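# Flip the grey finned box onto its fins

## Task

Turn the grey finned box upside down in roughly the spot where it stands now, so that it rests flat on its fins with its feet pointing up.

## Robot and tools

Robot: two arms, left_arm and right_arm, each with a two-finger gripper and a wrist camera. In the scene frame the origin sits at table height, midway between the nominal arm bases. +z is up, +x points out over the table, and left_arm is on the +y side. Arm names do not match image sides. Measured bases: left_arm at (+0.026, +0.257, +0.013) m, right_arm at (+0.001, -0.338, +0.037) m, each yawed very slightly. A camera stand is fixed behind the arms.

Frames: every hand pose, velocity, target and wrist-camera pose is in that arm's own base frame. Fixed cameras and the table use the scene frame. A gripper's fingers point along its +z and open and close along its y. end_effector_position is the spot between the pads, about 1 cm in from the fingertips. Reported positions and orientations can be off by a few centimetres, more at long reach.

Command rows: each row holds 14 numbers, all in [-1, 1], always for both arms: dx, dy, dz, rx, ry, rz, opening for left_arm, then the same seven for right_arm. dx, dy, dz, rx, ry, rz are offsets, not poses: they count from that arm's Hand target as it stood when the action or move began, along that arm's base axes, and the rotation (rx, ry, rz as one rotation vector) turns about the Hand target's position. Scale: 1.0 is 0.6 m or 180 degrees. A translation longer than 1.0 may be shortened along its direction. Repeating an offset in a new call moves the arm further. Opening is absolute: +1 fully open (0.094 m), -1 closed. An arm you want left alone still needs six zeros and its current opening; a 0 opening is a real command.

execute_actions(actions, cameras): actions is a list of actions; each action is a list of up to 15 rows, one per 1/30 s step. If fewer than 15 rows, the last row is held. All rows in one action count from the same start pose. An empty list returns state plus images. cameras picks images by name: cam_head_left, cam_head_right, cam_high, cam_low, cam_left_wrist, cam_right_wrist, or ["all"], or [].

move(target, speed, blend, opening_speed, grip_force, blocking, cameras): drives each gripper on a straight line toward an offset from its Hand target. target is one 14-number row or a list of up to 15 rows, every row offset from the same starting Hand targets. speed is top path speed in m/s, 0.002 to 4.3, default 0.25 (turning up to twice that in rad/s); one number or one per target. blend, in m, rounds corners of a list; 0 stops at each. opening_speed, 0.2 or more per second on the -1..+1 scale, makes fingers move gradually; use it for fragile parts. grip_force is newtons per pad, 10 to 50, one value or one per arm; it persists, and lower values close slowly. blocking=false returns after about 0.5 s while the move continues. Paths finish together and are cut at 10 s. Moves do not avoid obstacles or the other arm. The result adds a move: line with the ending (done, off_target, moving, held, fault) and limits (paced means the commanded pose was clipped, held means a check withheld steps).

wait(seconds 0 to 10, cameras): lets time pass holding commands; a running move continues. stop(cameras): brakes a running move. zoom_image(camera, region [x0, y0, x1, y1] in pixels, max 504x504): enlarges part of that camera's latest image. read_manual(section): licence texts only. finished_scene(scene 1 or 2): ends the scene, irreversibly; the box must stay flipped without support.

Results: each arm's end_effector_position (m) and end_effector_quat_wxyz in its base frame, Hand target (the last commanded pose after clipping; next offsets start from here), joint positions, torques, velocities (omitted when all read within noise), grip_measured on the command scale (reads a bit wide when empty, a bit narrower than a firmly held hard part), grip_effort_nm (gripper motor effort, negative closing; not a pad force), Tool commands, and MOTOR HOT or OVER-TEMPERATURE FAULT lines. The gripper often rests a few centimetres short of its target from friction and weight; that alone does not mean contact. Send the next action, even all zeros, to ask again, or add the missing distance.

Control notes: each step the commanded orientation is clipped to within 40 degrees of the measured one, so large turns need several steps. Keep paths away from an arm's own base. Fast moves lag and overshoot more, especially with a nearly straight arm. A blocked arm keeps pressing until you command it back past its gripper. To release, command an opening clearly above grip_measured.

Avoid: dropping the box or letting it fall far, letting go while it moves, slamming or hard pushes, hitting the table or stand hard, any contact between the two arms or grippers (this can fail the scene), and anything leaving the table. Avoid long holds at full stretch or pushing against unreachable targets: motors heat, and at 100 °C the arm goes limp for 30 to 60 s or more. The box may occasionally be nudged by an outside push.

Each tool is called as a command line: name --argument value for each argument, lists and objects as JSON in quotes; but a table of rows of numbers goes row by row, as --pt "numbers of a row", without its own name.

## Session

execute_actions --actions '[]'

zoom_image --camera "cam_head_left" --region '[220, 160, 500, 370]'

Scene clock: 0.00 s.
left_arm: end_effector_position=(+0.6527, -0.4944, +0.2907) grip_measured=+1.000 grip_effort_nm=n/a end_effector_quat_wxyz=(+0.305, +0.732, +0.607, -0.050) | right_arm: end_effector_position=(+0.3471, -0.2391, +0.2552) grip_measured=+1.000 grip_effort_nm=n/a end_effector_quat_wxyz=(+0.253, +0.692, +0.642, -0.215)
Joint positions: left_arm=[-0.593 2.294 2.624 -1.321 0.258 1.085 0.094] | right_arm=[-0.362 1.247 1.116 -1.135 0.614 1.186 0.094]
Joint velocities: within noise
Joint torques (N m): no reading
Heat: left arm: hottest elbow 35 °C; right arm: hottest elbow 37 °C.
Hand target: left_arm +0.6557, -0.4964, +0.2943; +0.312, +0.731, +0.605, -0.048 | right_arm +0.3536, -0.2416, +0.2670; +0.264, +0.693, +0.637, -0.209
Tool commands: left_gripper/opening=+1.0 right_gripper/opening=+1.0

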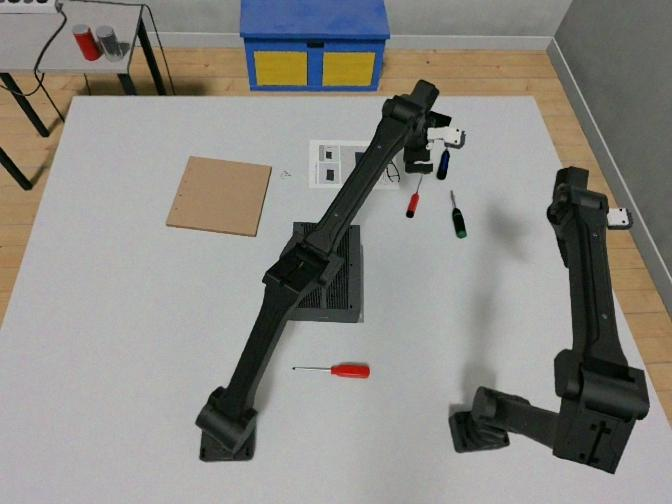

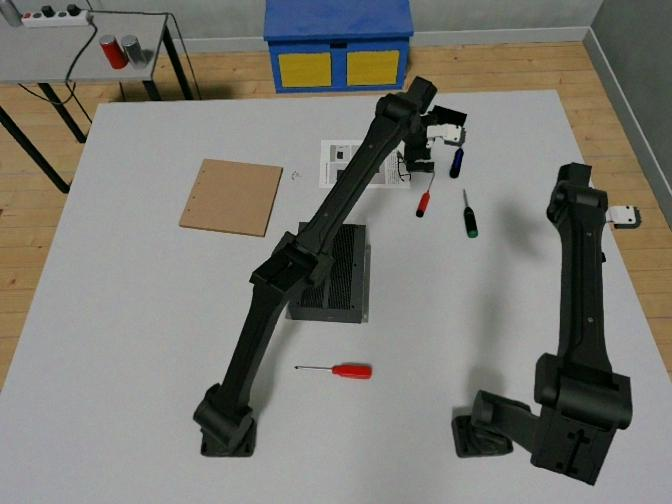

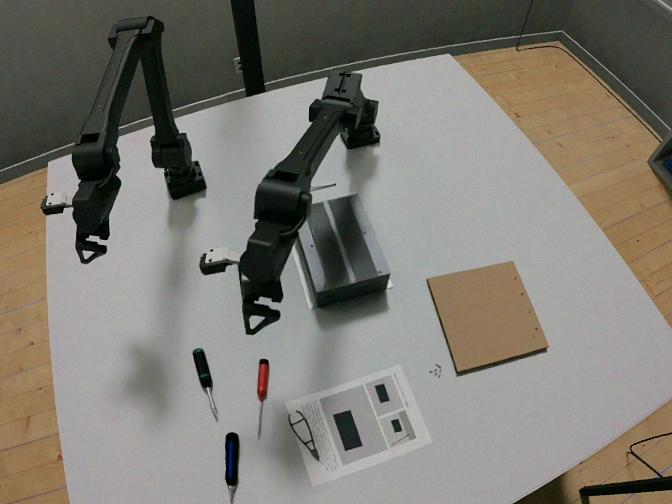

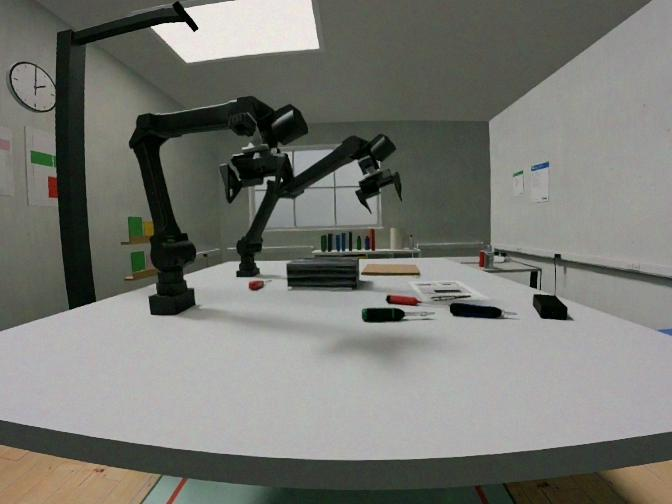

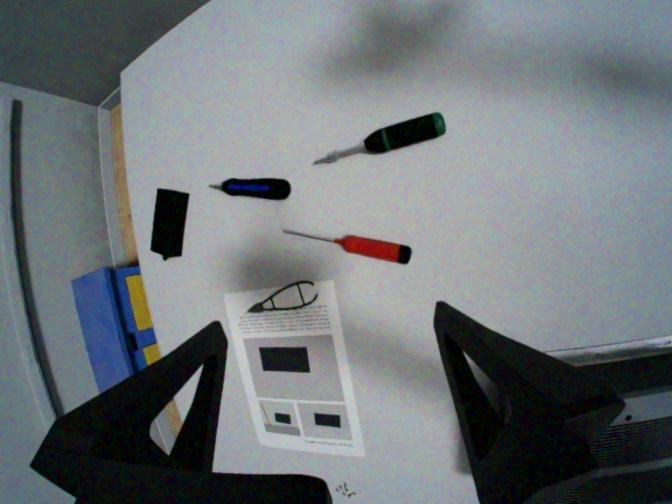

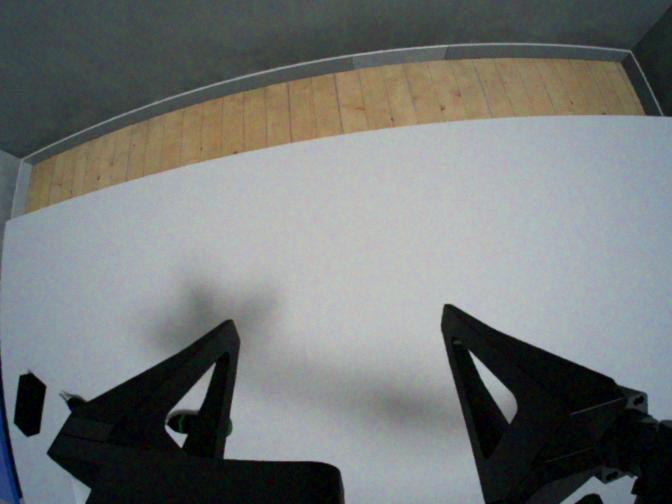

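Scaled by 1.800.

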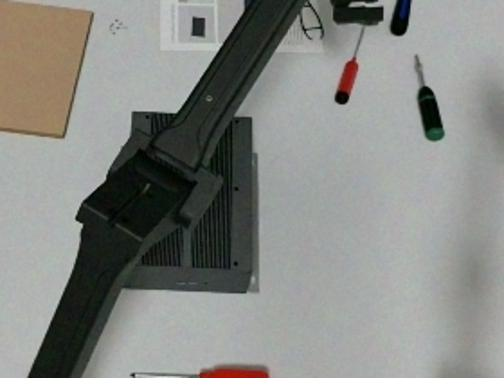

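zoom_image --camera "cam_high" --region '[280, 180, 410, 320]'

zoom_image --camera "cam_low" --region '[270, 240, 390, 310]'

Scaled by 3.600.

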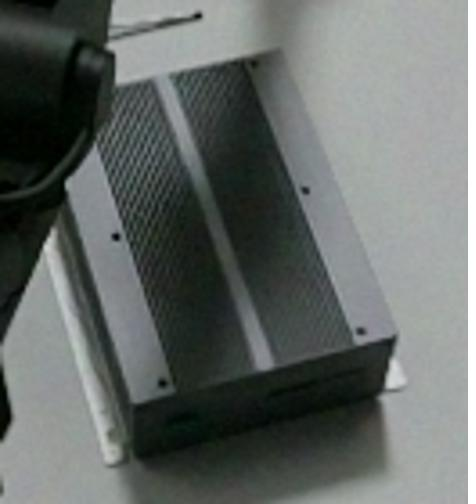

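Scaled by 4.200.

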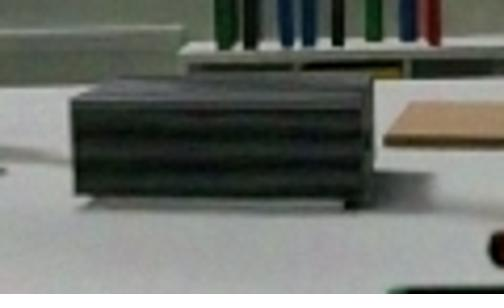

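move --pt "-0.26 0.494 0.01 -0.0663 0.0685 -0.01 1 0.077 0.486 -0.112 0.207 -0.084 0.273 1" --pt "-0.393 0.794 -0.04 -0.1326 0.1369 -0.0198 1 0.094 0.636 -0.245 0.4139 -0.1685 0.5469 1" --pt "-0.393 0.761 -0.357 -0.1326 0.1369 -0.0198 1 0.0973 0.661 -0.3617 0.4139 -0.1685 0.5469 1" --speed 0.3 --blend '[0.05, 0.04, 0]' --cameras '["all"]'

Scene clock: 67.37 s.
left_arm: end_effector_position=(+0.4177, -0.0363, +0.0860) grip_measured=+1.000 grip_effort_nm=0.02 end_effector_quat_wxyz=(+0.322, +0.645, +0.610, -0.329) | right_arm: end_effector_position=(+0.4090, +0.1496, +0.0502) grip_measured=+1.000 grip_effort_nm=-0.01 end_effector_quat_wxyz=(+0.036, +0.055, +0.818, +0.572)
Joint positions: left_arm=[0.246 1.766 1.106 -1.292 0.902 2.058 0.094] | right_arm=[-0.031 1.729 0.771 -0.345 -1.207 0.29 0.094]
Joint torques (N m): left_arm=[-1.67 -11.05 6.79 0.31 0.71 -0.33] | right_arm=[1.03 -10.46 5.49 1.51 -0.71 -0.01]
Heat: left arm: hottest elbow 44 °C; right arm: hottest elbow 47 °C.
Hand target: left_arm +0.4198, -0.0398, +0.0800; +0.318, +0.642, +0.612, -0.335 | right_arm +0.4120, +0.1551, +0.0500; +0.036, +0.050, +0.818, +0.572
Off the commanded pose: left_arm 0.007 m, 1 deg | right_arm 0.006 m, 1 deg.
move: done

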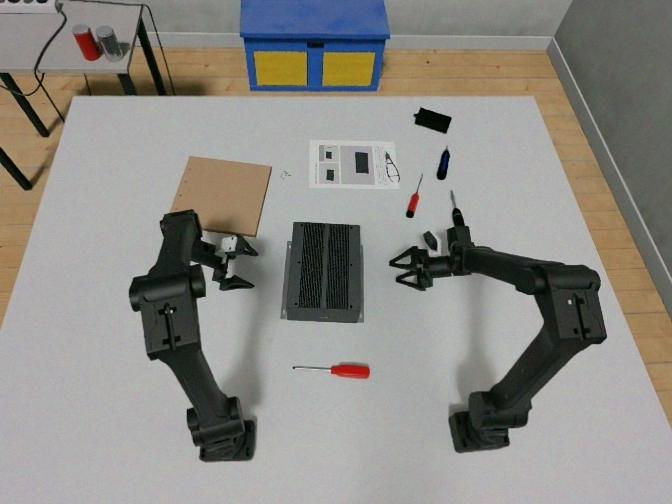

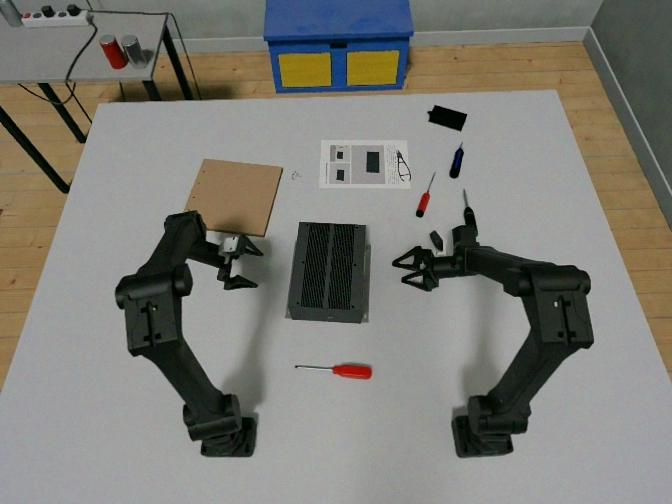

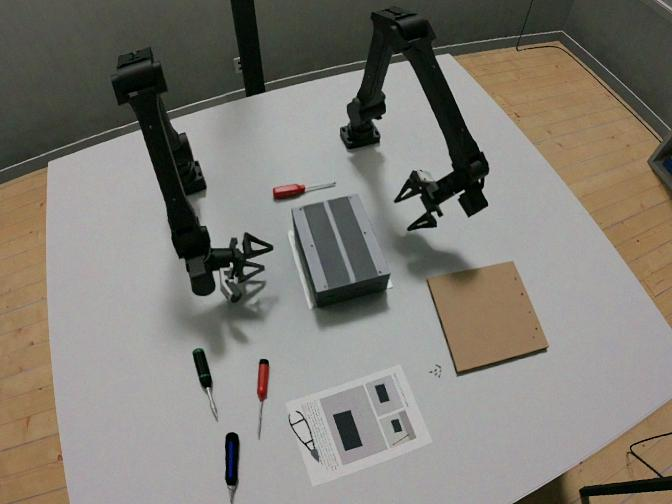

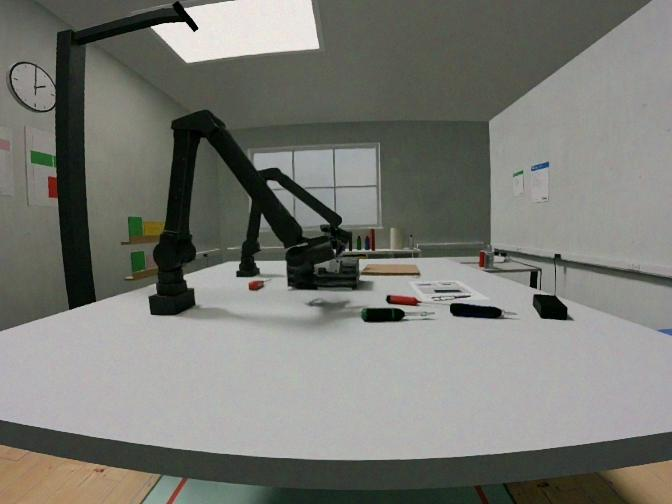

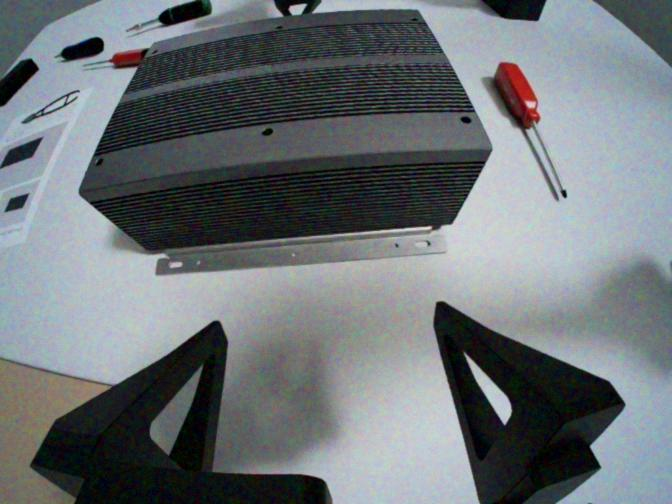

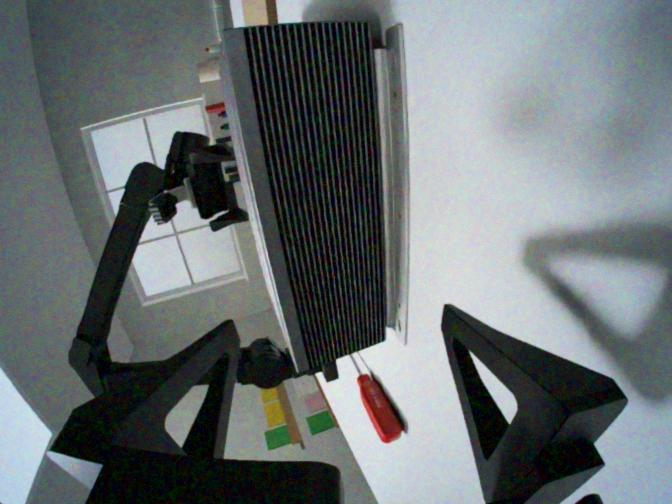

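zoom_image --camera "cam_head_left" --region '[260, 200, 420, 340]'

zoom_image --camera "cam_right_wrist" --region '[200, 0, 504, 400]'

zoom_image --camera "cam_left_wrist" --region '[70, 150, 504, 330]'

Scaled by 3.150.

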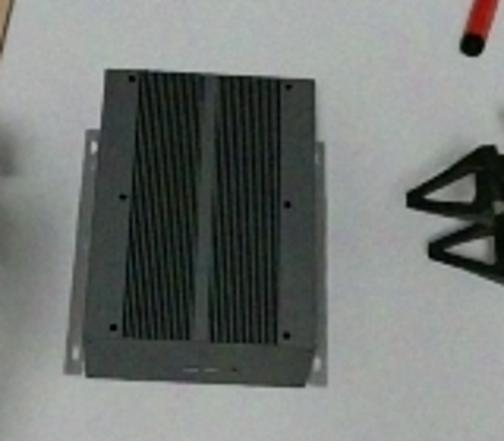

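Scaled by 1.260 from the camera's 672x504 image, which has a finer 960x720 frame.

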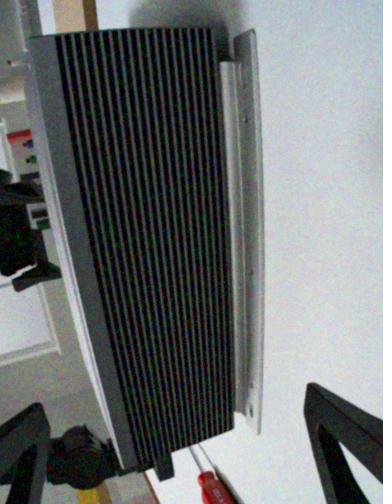

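Scaled by 1.161 from the camera's 672x504 image, which has a finer 960x720 frame.

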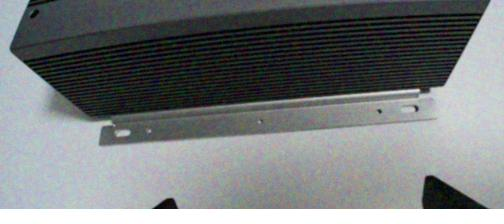

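move --pt "0.0182 -0.1087 -0.11 0 0 0 1 0.001 0.0667 -0.0633 0 0 0 0.8" --pt "0.0182 -0.1397 -0.1217 0 0 0 1 0.001 0.1087 -0.0687 0 0 0 0.8" --speed '[0.15, 0.05]' --blend '[0.01, 0]' --cameras '["cam_head_left", "cam_left_wrist", "cam_right_wrist", "cam_low"]'

Scene clock: 162.83 s.
left_arm: end_effector_position=(+0.4343, -0.1196, +0.0174) grip_measured=+1.000 grip_effort_nm=0.02 end_effector_quat_wxyz=(+0.326, +0.647, +0.608, -0.325) | right_arm: end_effector_position=(+0.4152, +0.2150, +0.0131) grip_measured=+0.801 grip_effort_nm=-0.09 end_effector_quat_wxyz=(+0.040, +0.051, +0.817, +0.573)
Joint positions: left_arm=[0.052 1.853 1.014 -0.848 0.952 1.746 0.094] | right_arm=[0.135 1.843 0.717 0.185 -1.135 0.67 0.085]
Joint torques (N m): left_arm=[-1.67 -11.16 5.55 0.7 0.78 -0.32] | right_arm=[-0.09 -10.99 3.88 1.99 -0.41 0.07]
Heat: left arm: hottest elbow 40 °C; right arm: hottest elbow 41 °C.
Hand target: left_arm +0.4307, -0.1237, +0.0070; +0.318, +0.642, +0.612, -0.335 | right_arm +0.4126, +0.2203, +0.0087; +0.035, +0.050, +0.818, +0.572
Off the commanded pose: left_arm 0.012 m, 2 deg | right_arm 0.007 m, 1 deg.
move: off_target (left_arm)
Images, in order (width x height): cam_head_left 672x504, cam_low 672x504, cam_left_wrist 672x504, cam_right_wrist 672x504.

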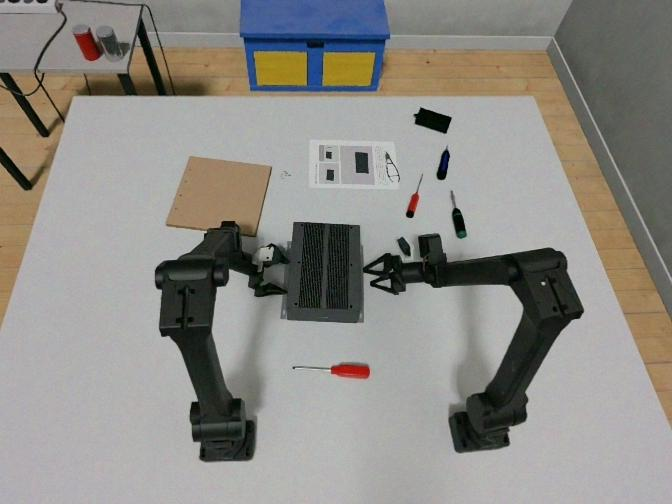

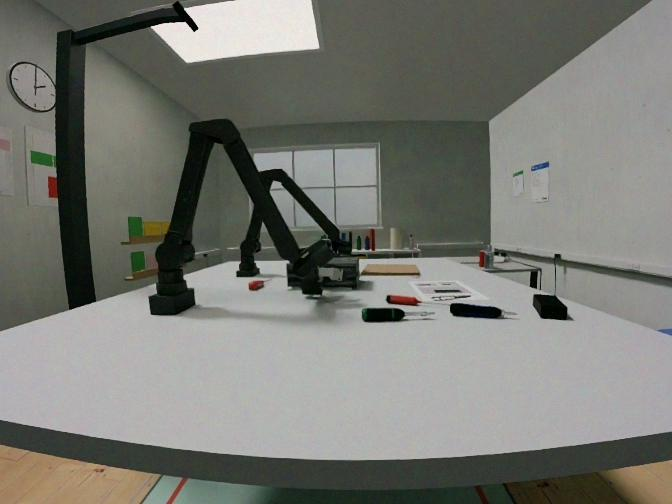

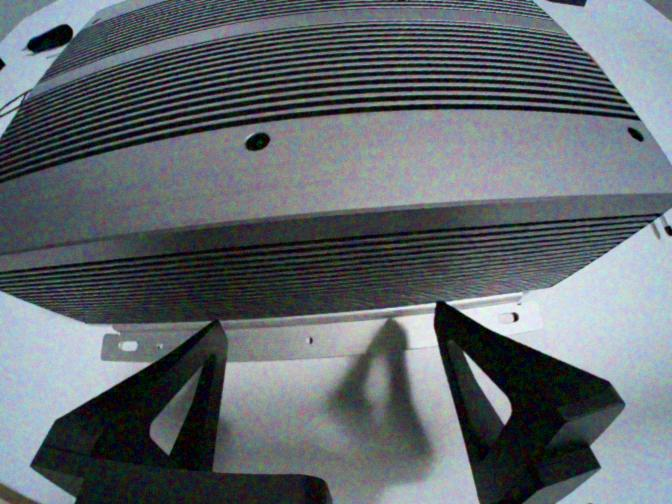

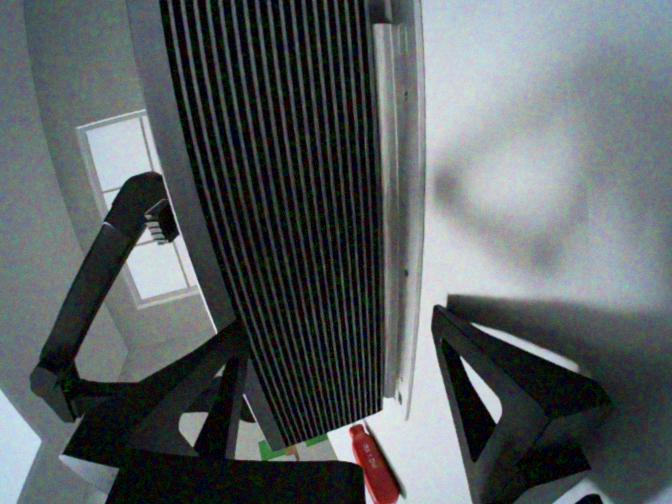

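move --target '[-0.0553,-0.1385,-0.015,0,0,-0.0637,1,-0.0867,0.1293,0,0,0,0.0637,0.8]' --speed 0.06 --cameras '["cam_head_left", "cam_left_wrist", "cam_right_wrist"]'

Scene clock: 173.70 s.
left_arm: end_effector_position=(+0.4313, -0.1277, +0.0161) grip_measured=+1.000 grip_effort_nm=0.02 end_effector_quat_wxyz=(+0.313, +0.662, +0.602, -0.318) | right_arm: end_effector_position=(+0.4021, +0.2287, +0.0131) grip_measured=+0.801 grip_effort_nm=-0.04 end_effector_quat_wxyz=(+0.026, +0.039, +0.818, +0.573)
Joint positions: left_arm=[0.026 1.845 1.013 -0.846 0.921 1.744 0.094] | right_arm=[0.17 1.836 0.706 0.18 -1.138 0.67 0.085]
Joint torques (N m): left_arm=[-14.21 -10.11 4.26 0.21 1.73 0.11] | right_arm=[11.81 -11.28 3.7 0.55 -0.9 -0.43]
Heat: left arm: hottest elbow 39 °C; right arm: hottest elbow 40 °C.
Hand target: left_arm +0.3976, -0.2068, -0.0019; +0.283, +0.700, +0.544, -0.365 | right_arm +0.3606, +0.2979, +0.0088; -0.022, -0.032, +0.818, +0.573
Off the commanded pose: left_arm 0.088 m, 10 deg | right_arm 0.081 m, 10 deg.
move: off_target (left_arm, right_arm)
Images, in order (width x height): cam_head_left 672x504, cam_left_wrist 672x504, cam_right_wrist 672x504.

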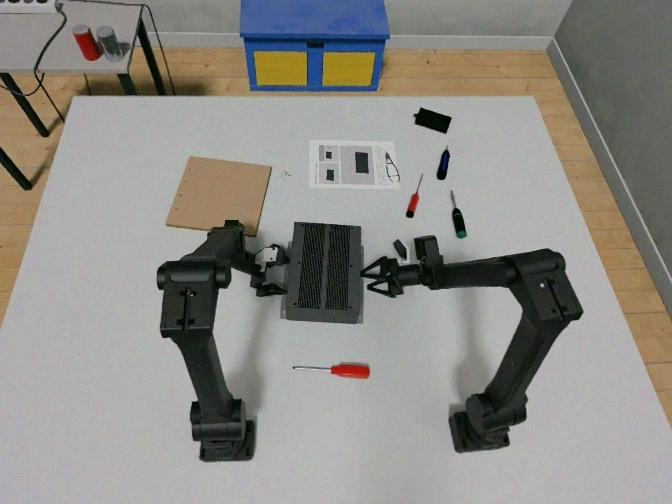

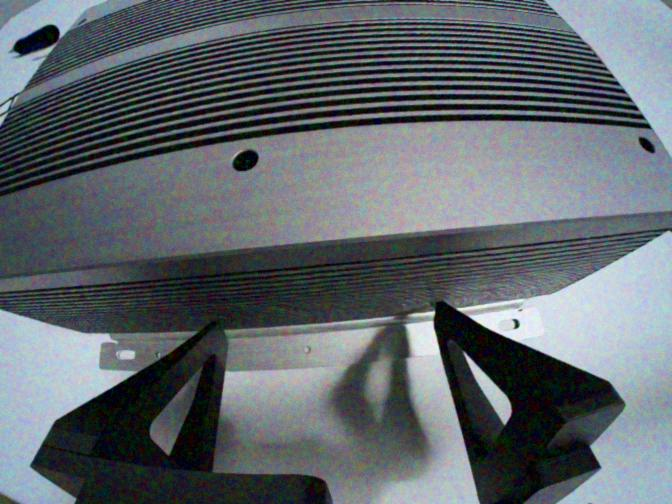

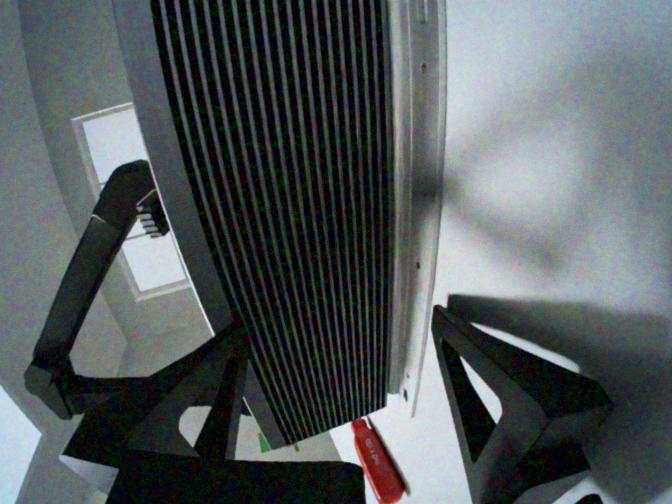

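move --target '[0,0,0,0,0,0,1,0,0,0.09,0,0,0,0.8]' --speed 0.04 --cameras '["cam_left_wrist", "cam_right_wrist"]'

Scene clock: 181.07 s.
left_arm: end_effector_position=(+0.4268, -0.1324, +0.0163) grip_measured=+1.000 grip_effort_nm=0.02 end_effector_quat_wxyz=(+0.308, +0.671, +0.594, -0.320) | right_arm: end_effector_position=(+0.3729, +0.2253, +0.0176) grip_measured=+0.798 grip_effort_nm=0.09 end_effector_quat_wxyz=(-0.018, +0.074, +0.835, +0.545)
Joint positions: left_arm=[0.014 1.843 1.013 -0.862 0.916 1.766 0.094] | right_arm=[0.182 1.751 0.668 0 -1.095 0.66 0.084]
Joint torques (N m): left_arm=[-13.68 -9.82 4.4 0.91 1.95 -0.17] | right_arm=[12.22 -15.27 7.15 1.98 -2.93 -0.22]
Heat: left arm: hottest elbow 39 °C; right arm: hottest elbow 40 °C.
Hand target: left_arm +0.3976, -0.2068, -0.0019; +0.283, +0.700, +0.545, -0.365 | right_arm +0.3606, +0.2980, +0.0628; -0.022, -0.032, +0.819, +0.573
Off the commanded pose: left_arm 0.082 m, 9 deg | right_arm 0.086 m, 13 deg.
move: off_target (left_arm, right_arm)
Images, in order (width x height): cam_left_wrist 672x504, cam_right_wrist 672x504.

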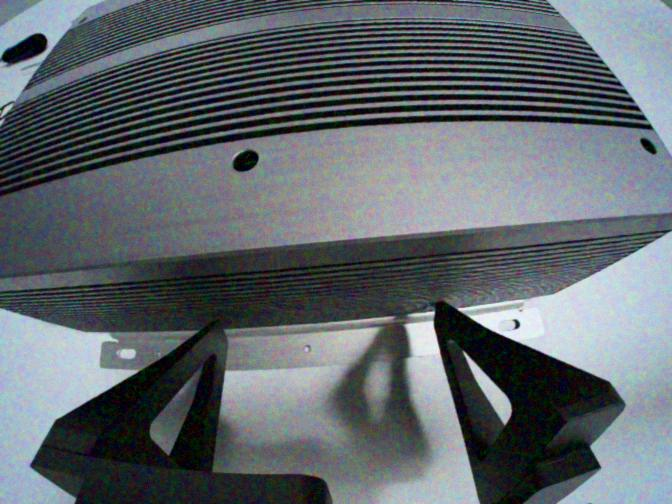

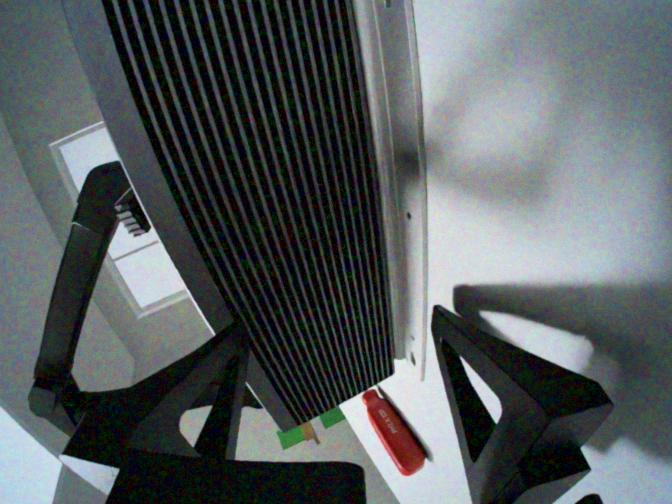

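move --pt "0.0552 0.1385 0 0 0 0.0637 1 0.04 -0.155 -0.09 0 0 -0.0637 0.8" --pt "0.0552 0.1385 0 0 0 0.0637 1 0.0867 -0.155 -0.09 0 0 -0.0637 0.8" --speed 0.1 --cameras '["cam_right_wrist"]'

Scene clock: 215.60 s.
left_arm: end_effector_position=(+0.4308, -0.1268, +0.0073) grip_measured=+1.000 grip_effort_nm=0.02 end_effector_quat_wxyz=(+0.322, +0.651, +0.603, -0.329) | right_arm: end_effector_position=(+0.4008, +0.2096, +0.0095) grip_measured=+0.799 grip_effort_nm=0.07 end_effector_quat_wxyz=(+0.029, +0.049, +0.818, +0.573)
Joint positions: left_arm=[0.036 1.873 1.007 -0.825 0.952 1.745 0.094] | right_arm=[0.124 1.834 0.696 0.133 -1.154 0.617 0.084]
Joint torques (N m): left_arm=[-0.09 -11.22 5.64 0.75 0.78 -0.34] | right_arm=[-2.02 -10.29 5.74 0.87 -0.57 -0.23]
Heat: left arm: hottest elbow 37 °C; right arm: hottest elbow 42 °C.
Hand target: left_arm +0.4309, -0.1237, -0.0018; +0.318, +0.642, +0.612, -0.335 | right_arm +0.4126, +0.2049, +0.0088; +0.036, +0.050, +0.818, +0.572
Off the commanded pose: left_arm 0.010 m, 2 deg | right_arm 0.013 m, 1 deg.
move: off_target (right_arm)
Images, in order (width x height): cam_right_wrist 672x504.

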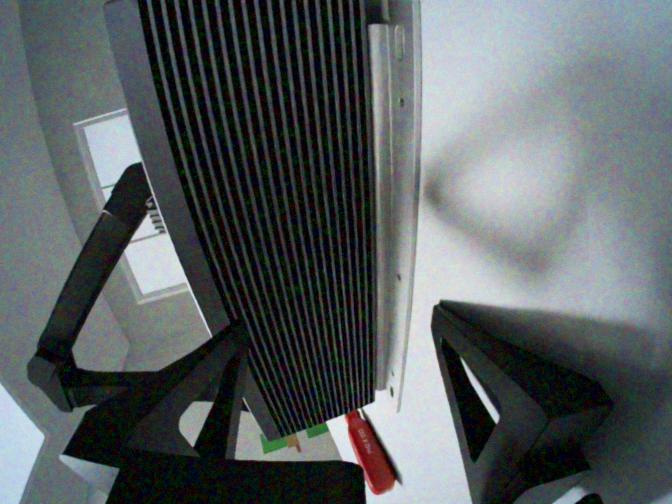

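move --target '[-0.0555,-0.1385,0,0,0,-0.0637,1,-0.0148,0.178,0,0,0,0.0637,0.8]' --speed 0.08

move --target '[0,0,0,0,0,0,1,0,0,0.08,0,0,0,0.8]' --speed 0.04 --cameras '["cam_left_wrist", "cam_right_wrist"]'

Scene clock: 224.97 s.
left_arm: end_effector_position=(+0.4272, -0.1321, +0.0037) grip_measured=+1.000 grip_effort_nm=0.02 end_effector_quat_wxyz=(+0.306, +0.666, +0.599, -0.321) | right_arm: end_effector_position=(+0.4068, +0.2240, +0.0094) grip_measured=+0.797 grip_effort_nm=0.16 end_effector_quat_wxyz=(+0.011, +0.048, +0.818, +0.573)
Joint positions: left_arm=[0.015 1.869 1.006 -0.827 0.914 1.75 0.094] | right_arm=[0.155 1.853 0.734 0.112 -1.153 0.643 0.084]
Joint torques (N m): left_arm=[-13.74 -11.46 4.85 -0.28 2.06 -0.01] | right_arm=[13.63 -8.64 9.74 1.54 -0.21 -0.02]
Heat: left arm: hottest elbow 37 °C; right arm: hottest elbow 42 °C.
Hand target: left_arm +0.3973, -0.2068, -0.0020; +0.283, +0.700, +0.545, -0.365 | right_arm +0.4038, +0.3117, +0.0087; -0.022, -0.032, +0.819, +0.573
Off the commanded pose: left_arm 0.081 m, 9 deg | right_arm 0.088 m, 10 deg.
move: off_target (left_arm, right_arm)

Scene clock: 226.70 s.
left_arm: end_effector_position=(+0.4271, -0.1317, +0.0038) grip_measured=+1.000 grip_effort_nm=0.02 end_effector_quat_wxyz=(+0.305, +0.667, +0.600, -0.320) | right_arm: end_effector_position=(+0.4020, +0.2225, +0.0123) grip_measured=+0.797 grip_effort_nm=0.16 end_effector_quat_wxyz=(-0.017, +0.079, +0.831, +0.550)
Joint positions: left_arm=[0.015 1.867 1.006 -0.828 0.91 1.75 0.094] | right_arm=[0.16 1.815 0.745 -0.024 -1.111 0.65 0.084]
Joint torques (N m): left_arm=[-13.68 -11.46 4.86 -0.24 2.21 -0.02] | right_arm=[12.81 -14.74 10.03 1.61 -2.34 -0.11]
Heat: left arm: hottest elbow 37 °C; right arm: hottest elbow 42 °C.
Hand target: left_arm +0.3975, -0.2067, -0.0019; +0.283, +0.700, +0.545, -0.365 | right_arm +0.4038, +0.3116, +0.0567; -0.022, -0.032, +0.819, +0.573
Off the commanded pose: left_arm 0.081 m, 9 deg | right_arm 0.100 m, 13 deg.
move: off_target (left_arm, right_arm)
Images, in order (width x height): cam_left_wrist 672x504, cam_right_wrist 672x504.

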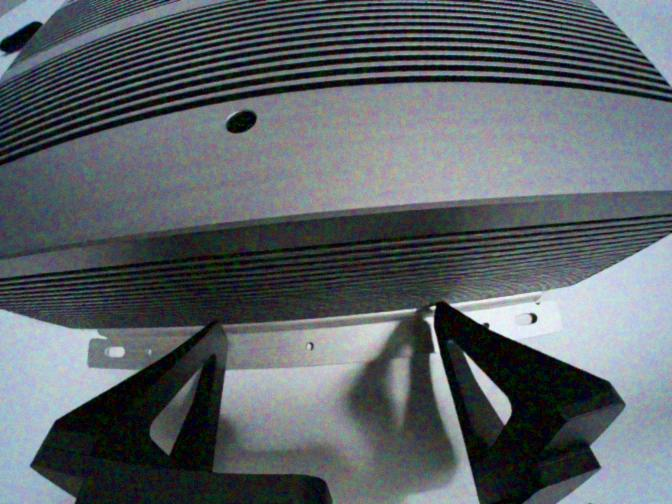

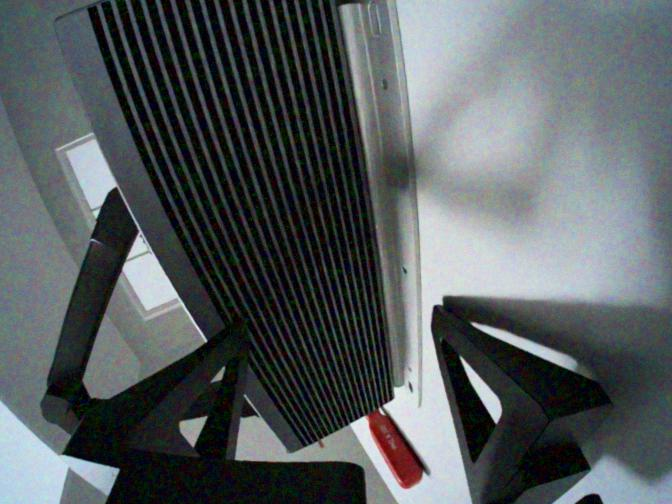

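move --target '[0,0,0,0,0,0,1,0,0,0.05,0,0,0,0.8]' --speed 0.04 --cameras '["cam_left_wrist", "cam_right_wrist"]'

Scene clock: 235.97 s.
left_arm: end_effector_position=(+0.4265, -0.1305, +0.0053) grip_measured=+1.000 grip_effort_nm=0.02 end_effector_quat_wxyz=(+0.302, +0.672, +0.598, -0.315) | right_arm: end_effector_position=(+0.3970, +0.2321, +0.0377) grip_measured=+0.797 grip_effort_nm=0.15 end_effector_quat_wxyz=(-0.028, +0.075, +0.832, +0.548)
Joint positions: left_arm=[0.014 1.859 1.006 -0.835 0.898 1.757 0.094] | right_arm=[0.185 1.744 0.755 -0.109 -1.108 0.661 0.084]
Joint torques (N m): left_arm=[-13.57 -10.75 4.79 -0.03 2.67 -0.09] | right_arm=[11.87 -14.92 11.18 1.83 -2.33 -0.14]
Heat: left arm: hottest elbow 37 °C; right arm: hottest elbow 44 °C.
Hand target: left_arm +0.3974, -0.2068, -0.0020; +0.283, +0.700, +0.544, -0.365 | right_arm +0.4038, +0.3117, +0.0868; -0.022, -0.032, +0.819, +0.573
Off the commanded pose: left_arm 0.082 m, 9 deg | right_arm 0.094 m, 13 deg.
move: off_target (left_arm, right_arm)
Images, in order (width x height): cam_left_wrist 672x504, cam_right_wrist 672x504.

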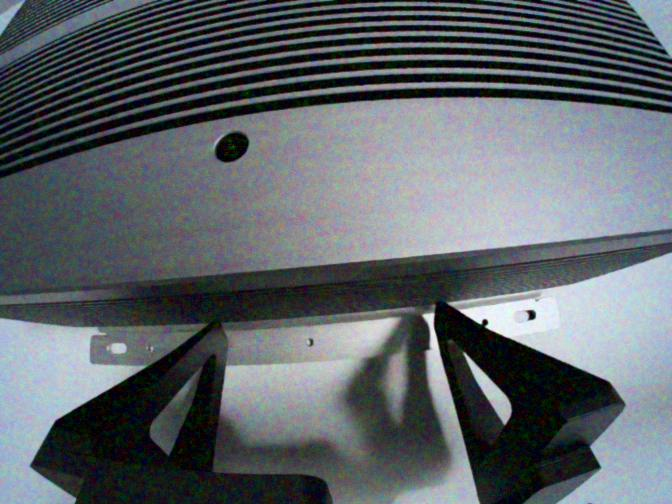

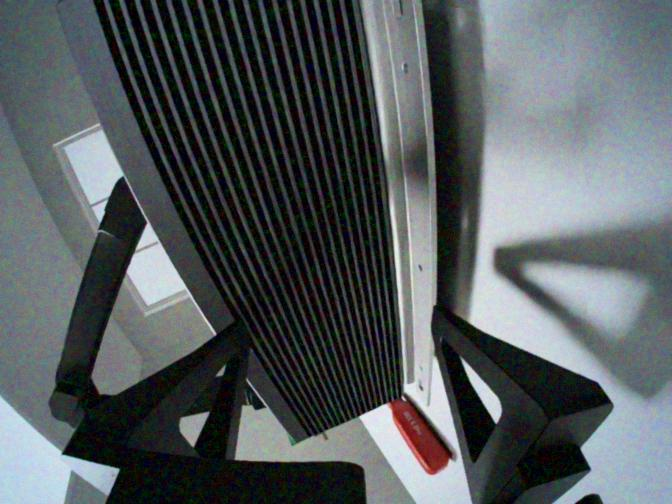

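move --target '[0,0,0,0,0,0,1,0.002,0.019,-0.017,0.1,0.004,0,1]' --speed 0.04 --cameras '["cam_left_wrist", "cam_right_wrist"]'

Scene clock: 264.17 s.
left_arm: end_effector_position=(+0.4251, -0.1334, +0.0039) grip_measured=+1.000 grip_effort_nm=0.02 end_effector_quat_wxyz=(+0.299, +0.673, +0.598, -0.318) | right_arm: end_effector_position=(+0.4118, +0.2820, +0.0842) grip_measured=+0.999 grip_effort_nm=0.04 end_effector_quat_wxyz=(+0.008, -0.032, +0.721, +0.692)
Joint positions: left_arm=[0.007 1.863 1.007 -0.836 0.897 1.754 0.094] | right_arm=[0.255 1.931 0.734 1.01 -1.344 1.332 0.094]
Joint torques (N m): left_arm=[-13.16 -11.11 4.85 0.09 2.75 -0.08] | right_arm=[6.48 -10.34 6.08 1.66 1.49 0.32]
Heat: left arm: hottest wrist yaw 42 °C; right arm: hottest elbow 45 °C.
Hand target: left_arm +0.3974, -0.2067, -0.0019; +0.283, +0.700, +0.545, -0.365 | right_arm +0.4051, +0.3231, +0.0766; -0.022, -0.031, +0.719, +0.694
Off the commanded pose: left_arm 0.079 m, 9 deg | right_arm 0.042 m, 3 deg.
move: off_target (left_arm, right_arm)
Images, in order (width x height): cam_left_wrist 672x504, cam_right_wrist 672x504.

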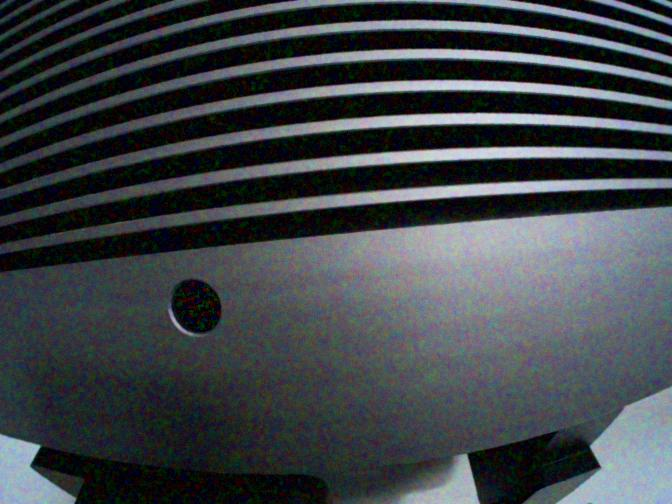

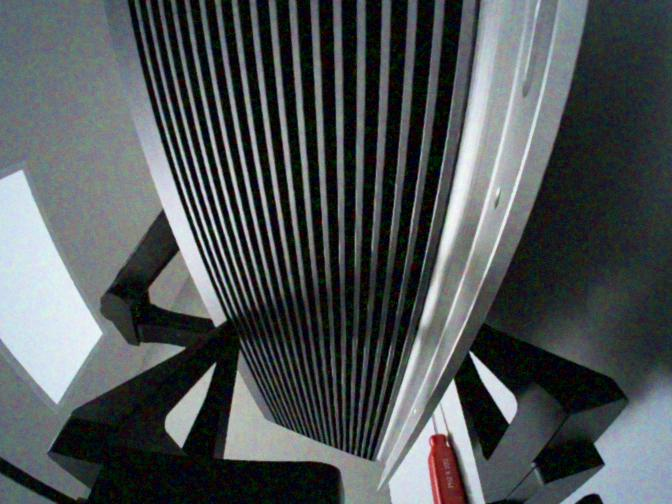

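move --target '[0.0397,0.0887,0,0,0,0.0414,1,0.003,-0.01,0.1,0,0,0,1]' --speed 0.06 --cameras '["cam_head_left", "cam_low", "cam_left_wrist", "cam_right_wrist"]'

zoom_image --camera "cam_low" --region '[240, 200, 400, 310]'

Scene clock: 316.87 s.
left_arm: end_effector_position=(+0.4274, -0.1328, +0.0042) grip_measured=+1.000 grip_effort_nm=0.02 end_effector_quat_wxyz=(+0.310, +0.666, +0.597, -0.323) | right_arm: end_effector_position=(+0.4083, +0.2898, +0.1012) grip_measured=+1.000 grip_effort_nm=-0.05 end_effector_quat_wxyz=(-0.025, +0.010, +0.727, +0.686)
Joint positions: left_arm=[0.015 1.871 1.007 -0.827 0.923 1.753 0.094] | right_arm=[0.276 1.859 0.724 0.909 -1.31 1.402 0.094]
Joint torques (N m): left_arm=[-4.13 -10.99 5.72 0.62 1.87 -0.38] | right_arm=[3.66 -16.79 6.95 1.96 -0.36 0.11]
Heat: left arm: hottest wrist yaw 49 °C; right arm: hottest elbow 42 °C.
Hand target: left_arm +0.4212, -0.1536, -0.0020; +0.306, +0.663, +0.589, -0.346 | right_arm +0.4068, +0.3170, +0.1366; -0.021, -0.031, +0.719, +0.694
Off the commanded pose: left_arm 0.022 m, 3 deg | right_arm 0.045 m, 5 deg.
move: off_target (left_arm, right_arm)
Images, in order (width x height): cam_head_left 672x504, cam_low 672x504, cam_left_wrist 672x504, cam_right_wrist 672x504.

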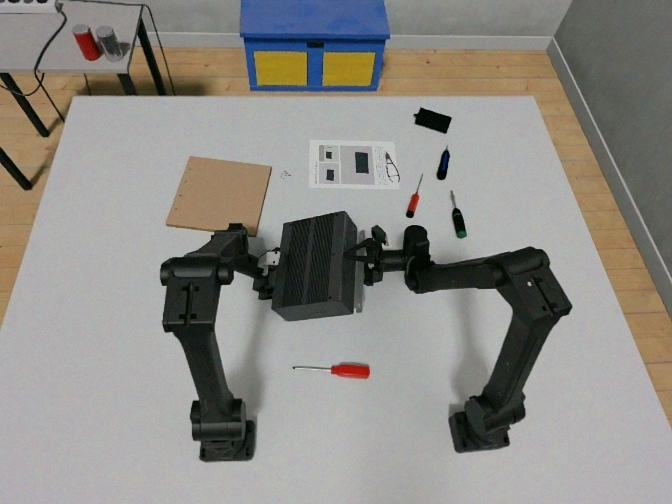

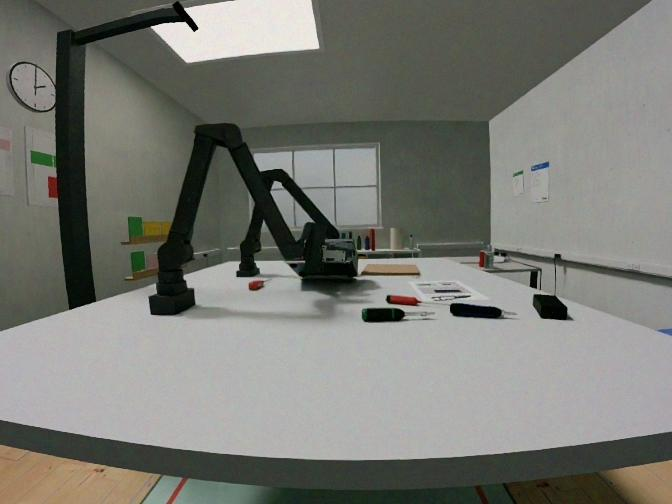

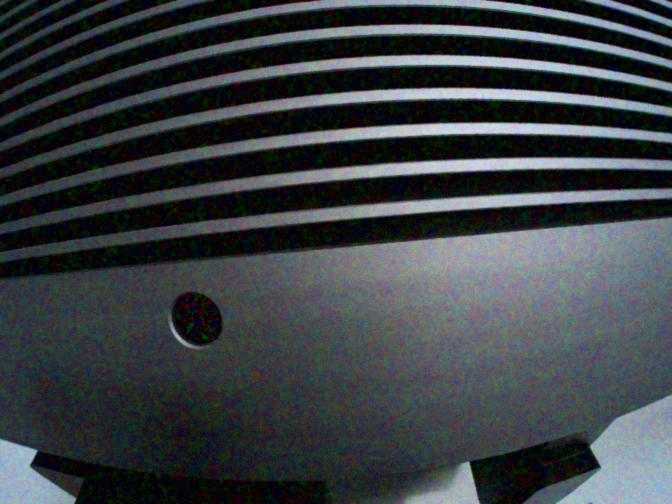

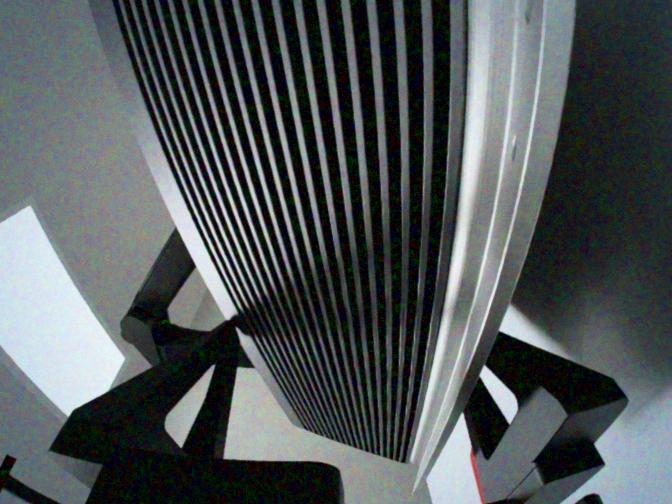

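Scaled by 3.150.

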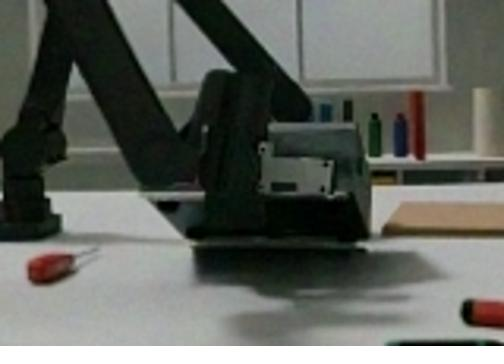

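move --target '[0,0,0,0,0,0,1,-0.001,-0.016,0.032,-0.1545,0.0184,0,1]' --speed 0.08 --cameras '["cam_head_left", "cam_low", "cam_right_wrist"]'

zoom_image --camera "cam_low" --region '[240, 200, 400, 310]'

Scene clock: 350.73 s.
left_arm: end_effector_position=(+0.4274, -0.1333, +0.0046) grip_measured=+1.000 grip_effort_nm=0.02 end_effector_quat_wxyz=(+0.312, +0.664, +0.597, -0.325) | right_arm: end_effector_position=(+0.3970, +0.2812, +0.1194) grip_measured=+1.000 grip_effort_nm=-0.05 end_effector_quat_wxyz=(-0.067, +0.032, +0.870, +0.488)
Joint positions: left_arm=[0.015 1.872 1.007 -0.827 0.929 1.754 0.094] | right_arm=[0.313 1.603 0.963 -0.592 -0.994 0.57 0.094]
Joint torques (N m): left_arm=[-4.25 -11.16 5.7 0.64 1.64 -0.4] | right_arm=[2.32 -13.92 11.34 0.79 -1.04 0.02]
Heat: left arm: hottest wrist yaw 43 °C; right arm: hottest elbow 44 °C.
Hand target: left_arm +0.4213, -0.1535, -0.0019; +0.306, +0.663, +0.589, -0.346 | right_arm +0.4061, +0.3075, +0.1557; -0.049, -0.005, +0.864, +0.502
Off the commanded pose: left_arm 0.022 m, 3 deg | right_arm 0.046 m, 5 deg.
move: off_target (left_arm, right_arm)
Images, in order (width x height): cam_head_left 672x504, cam_low 672x504, cam_right_wrist 672x504.

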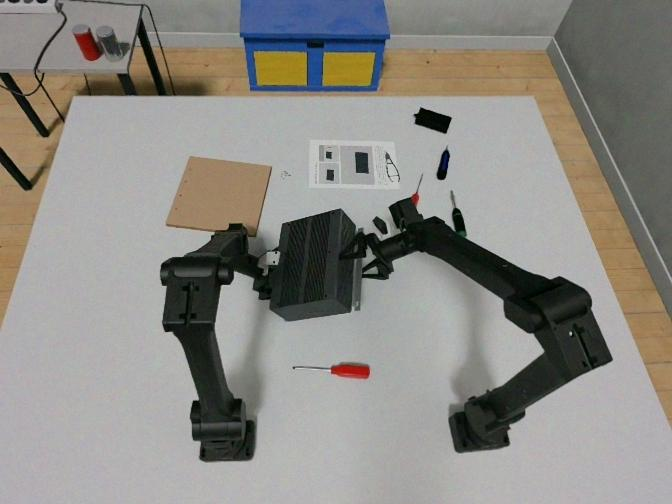

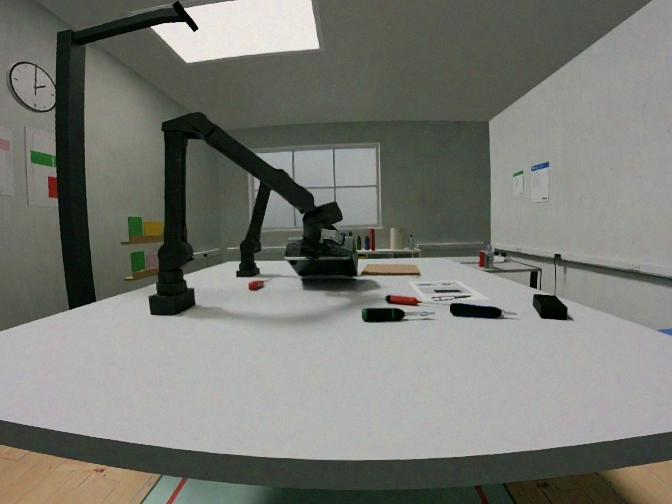

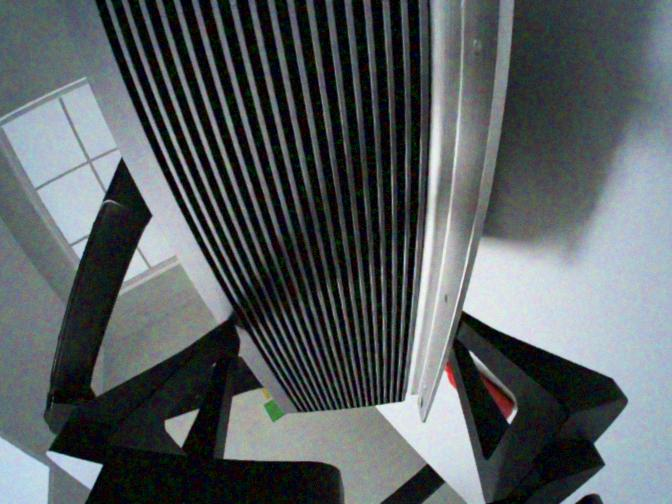

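Scaled by 3.150.

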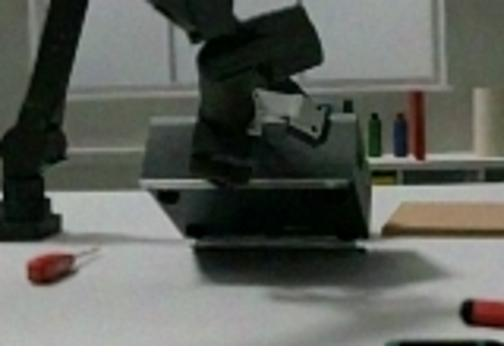

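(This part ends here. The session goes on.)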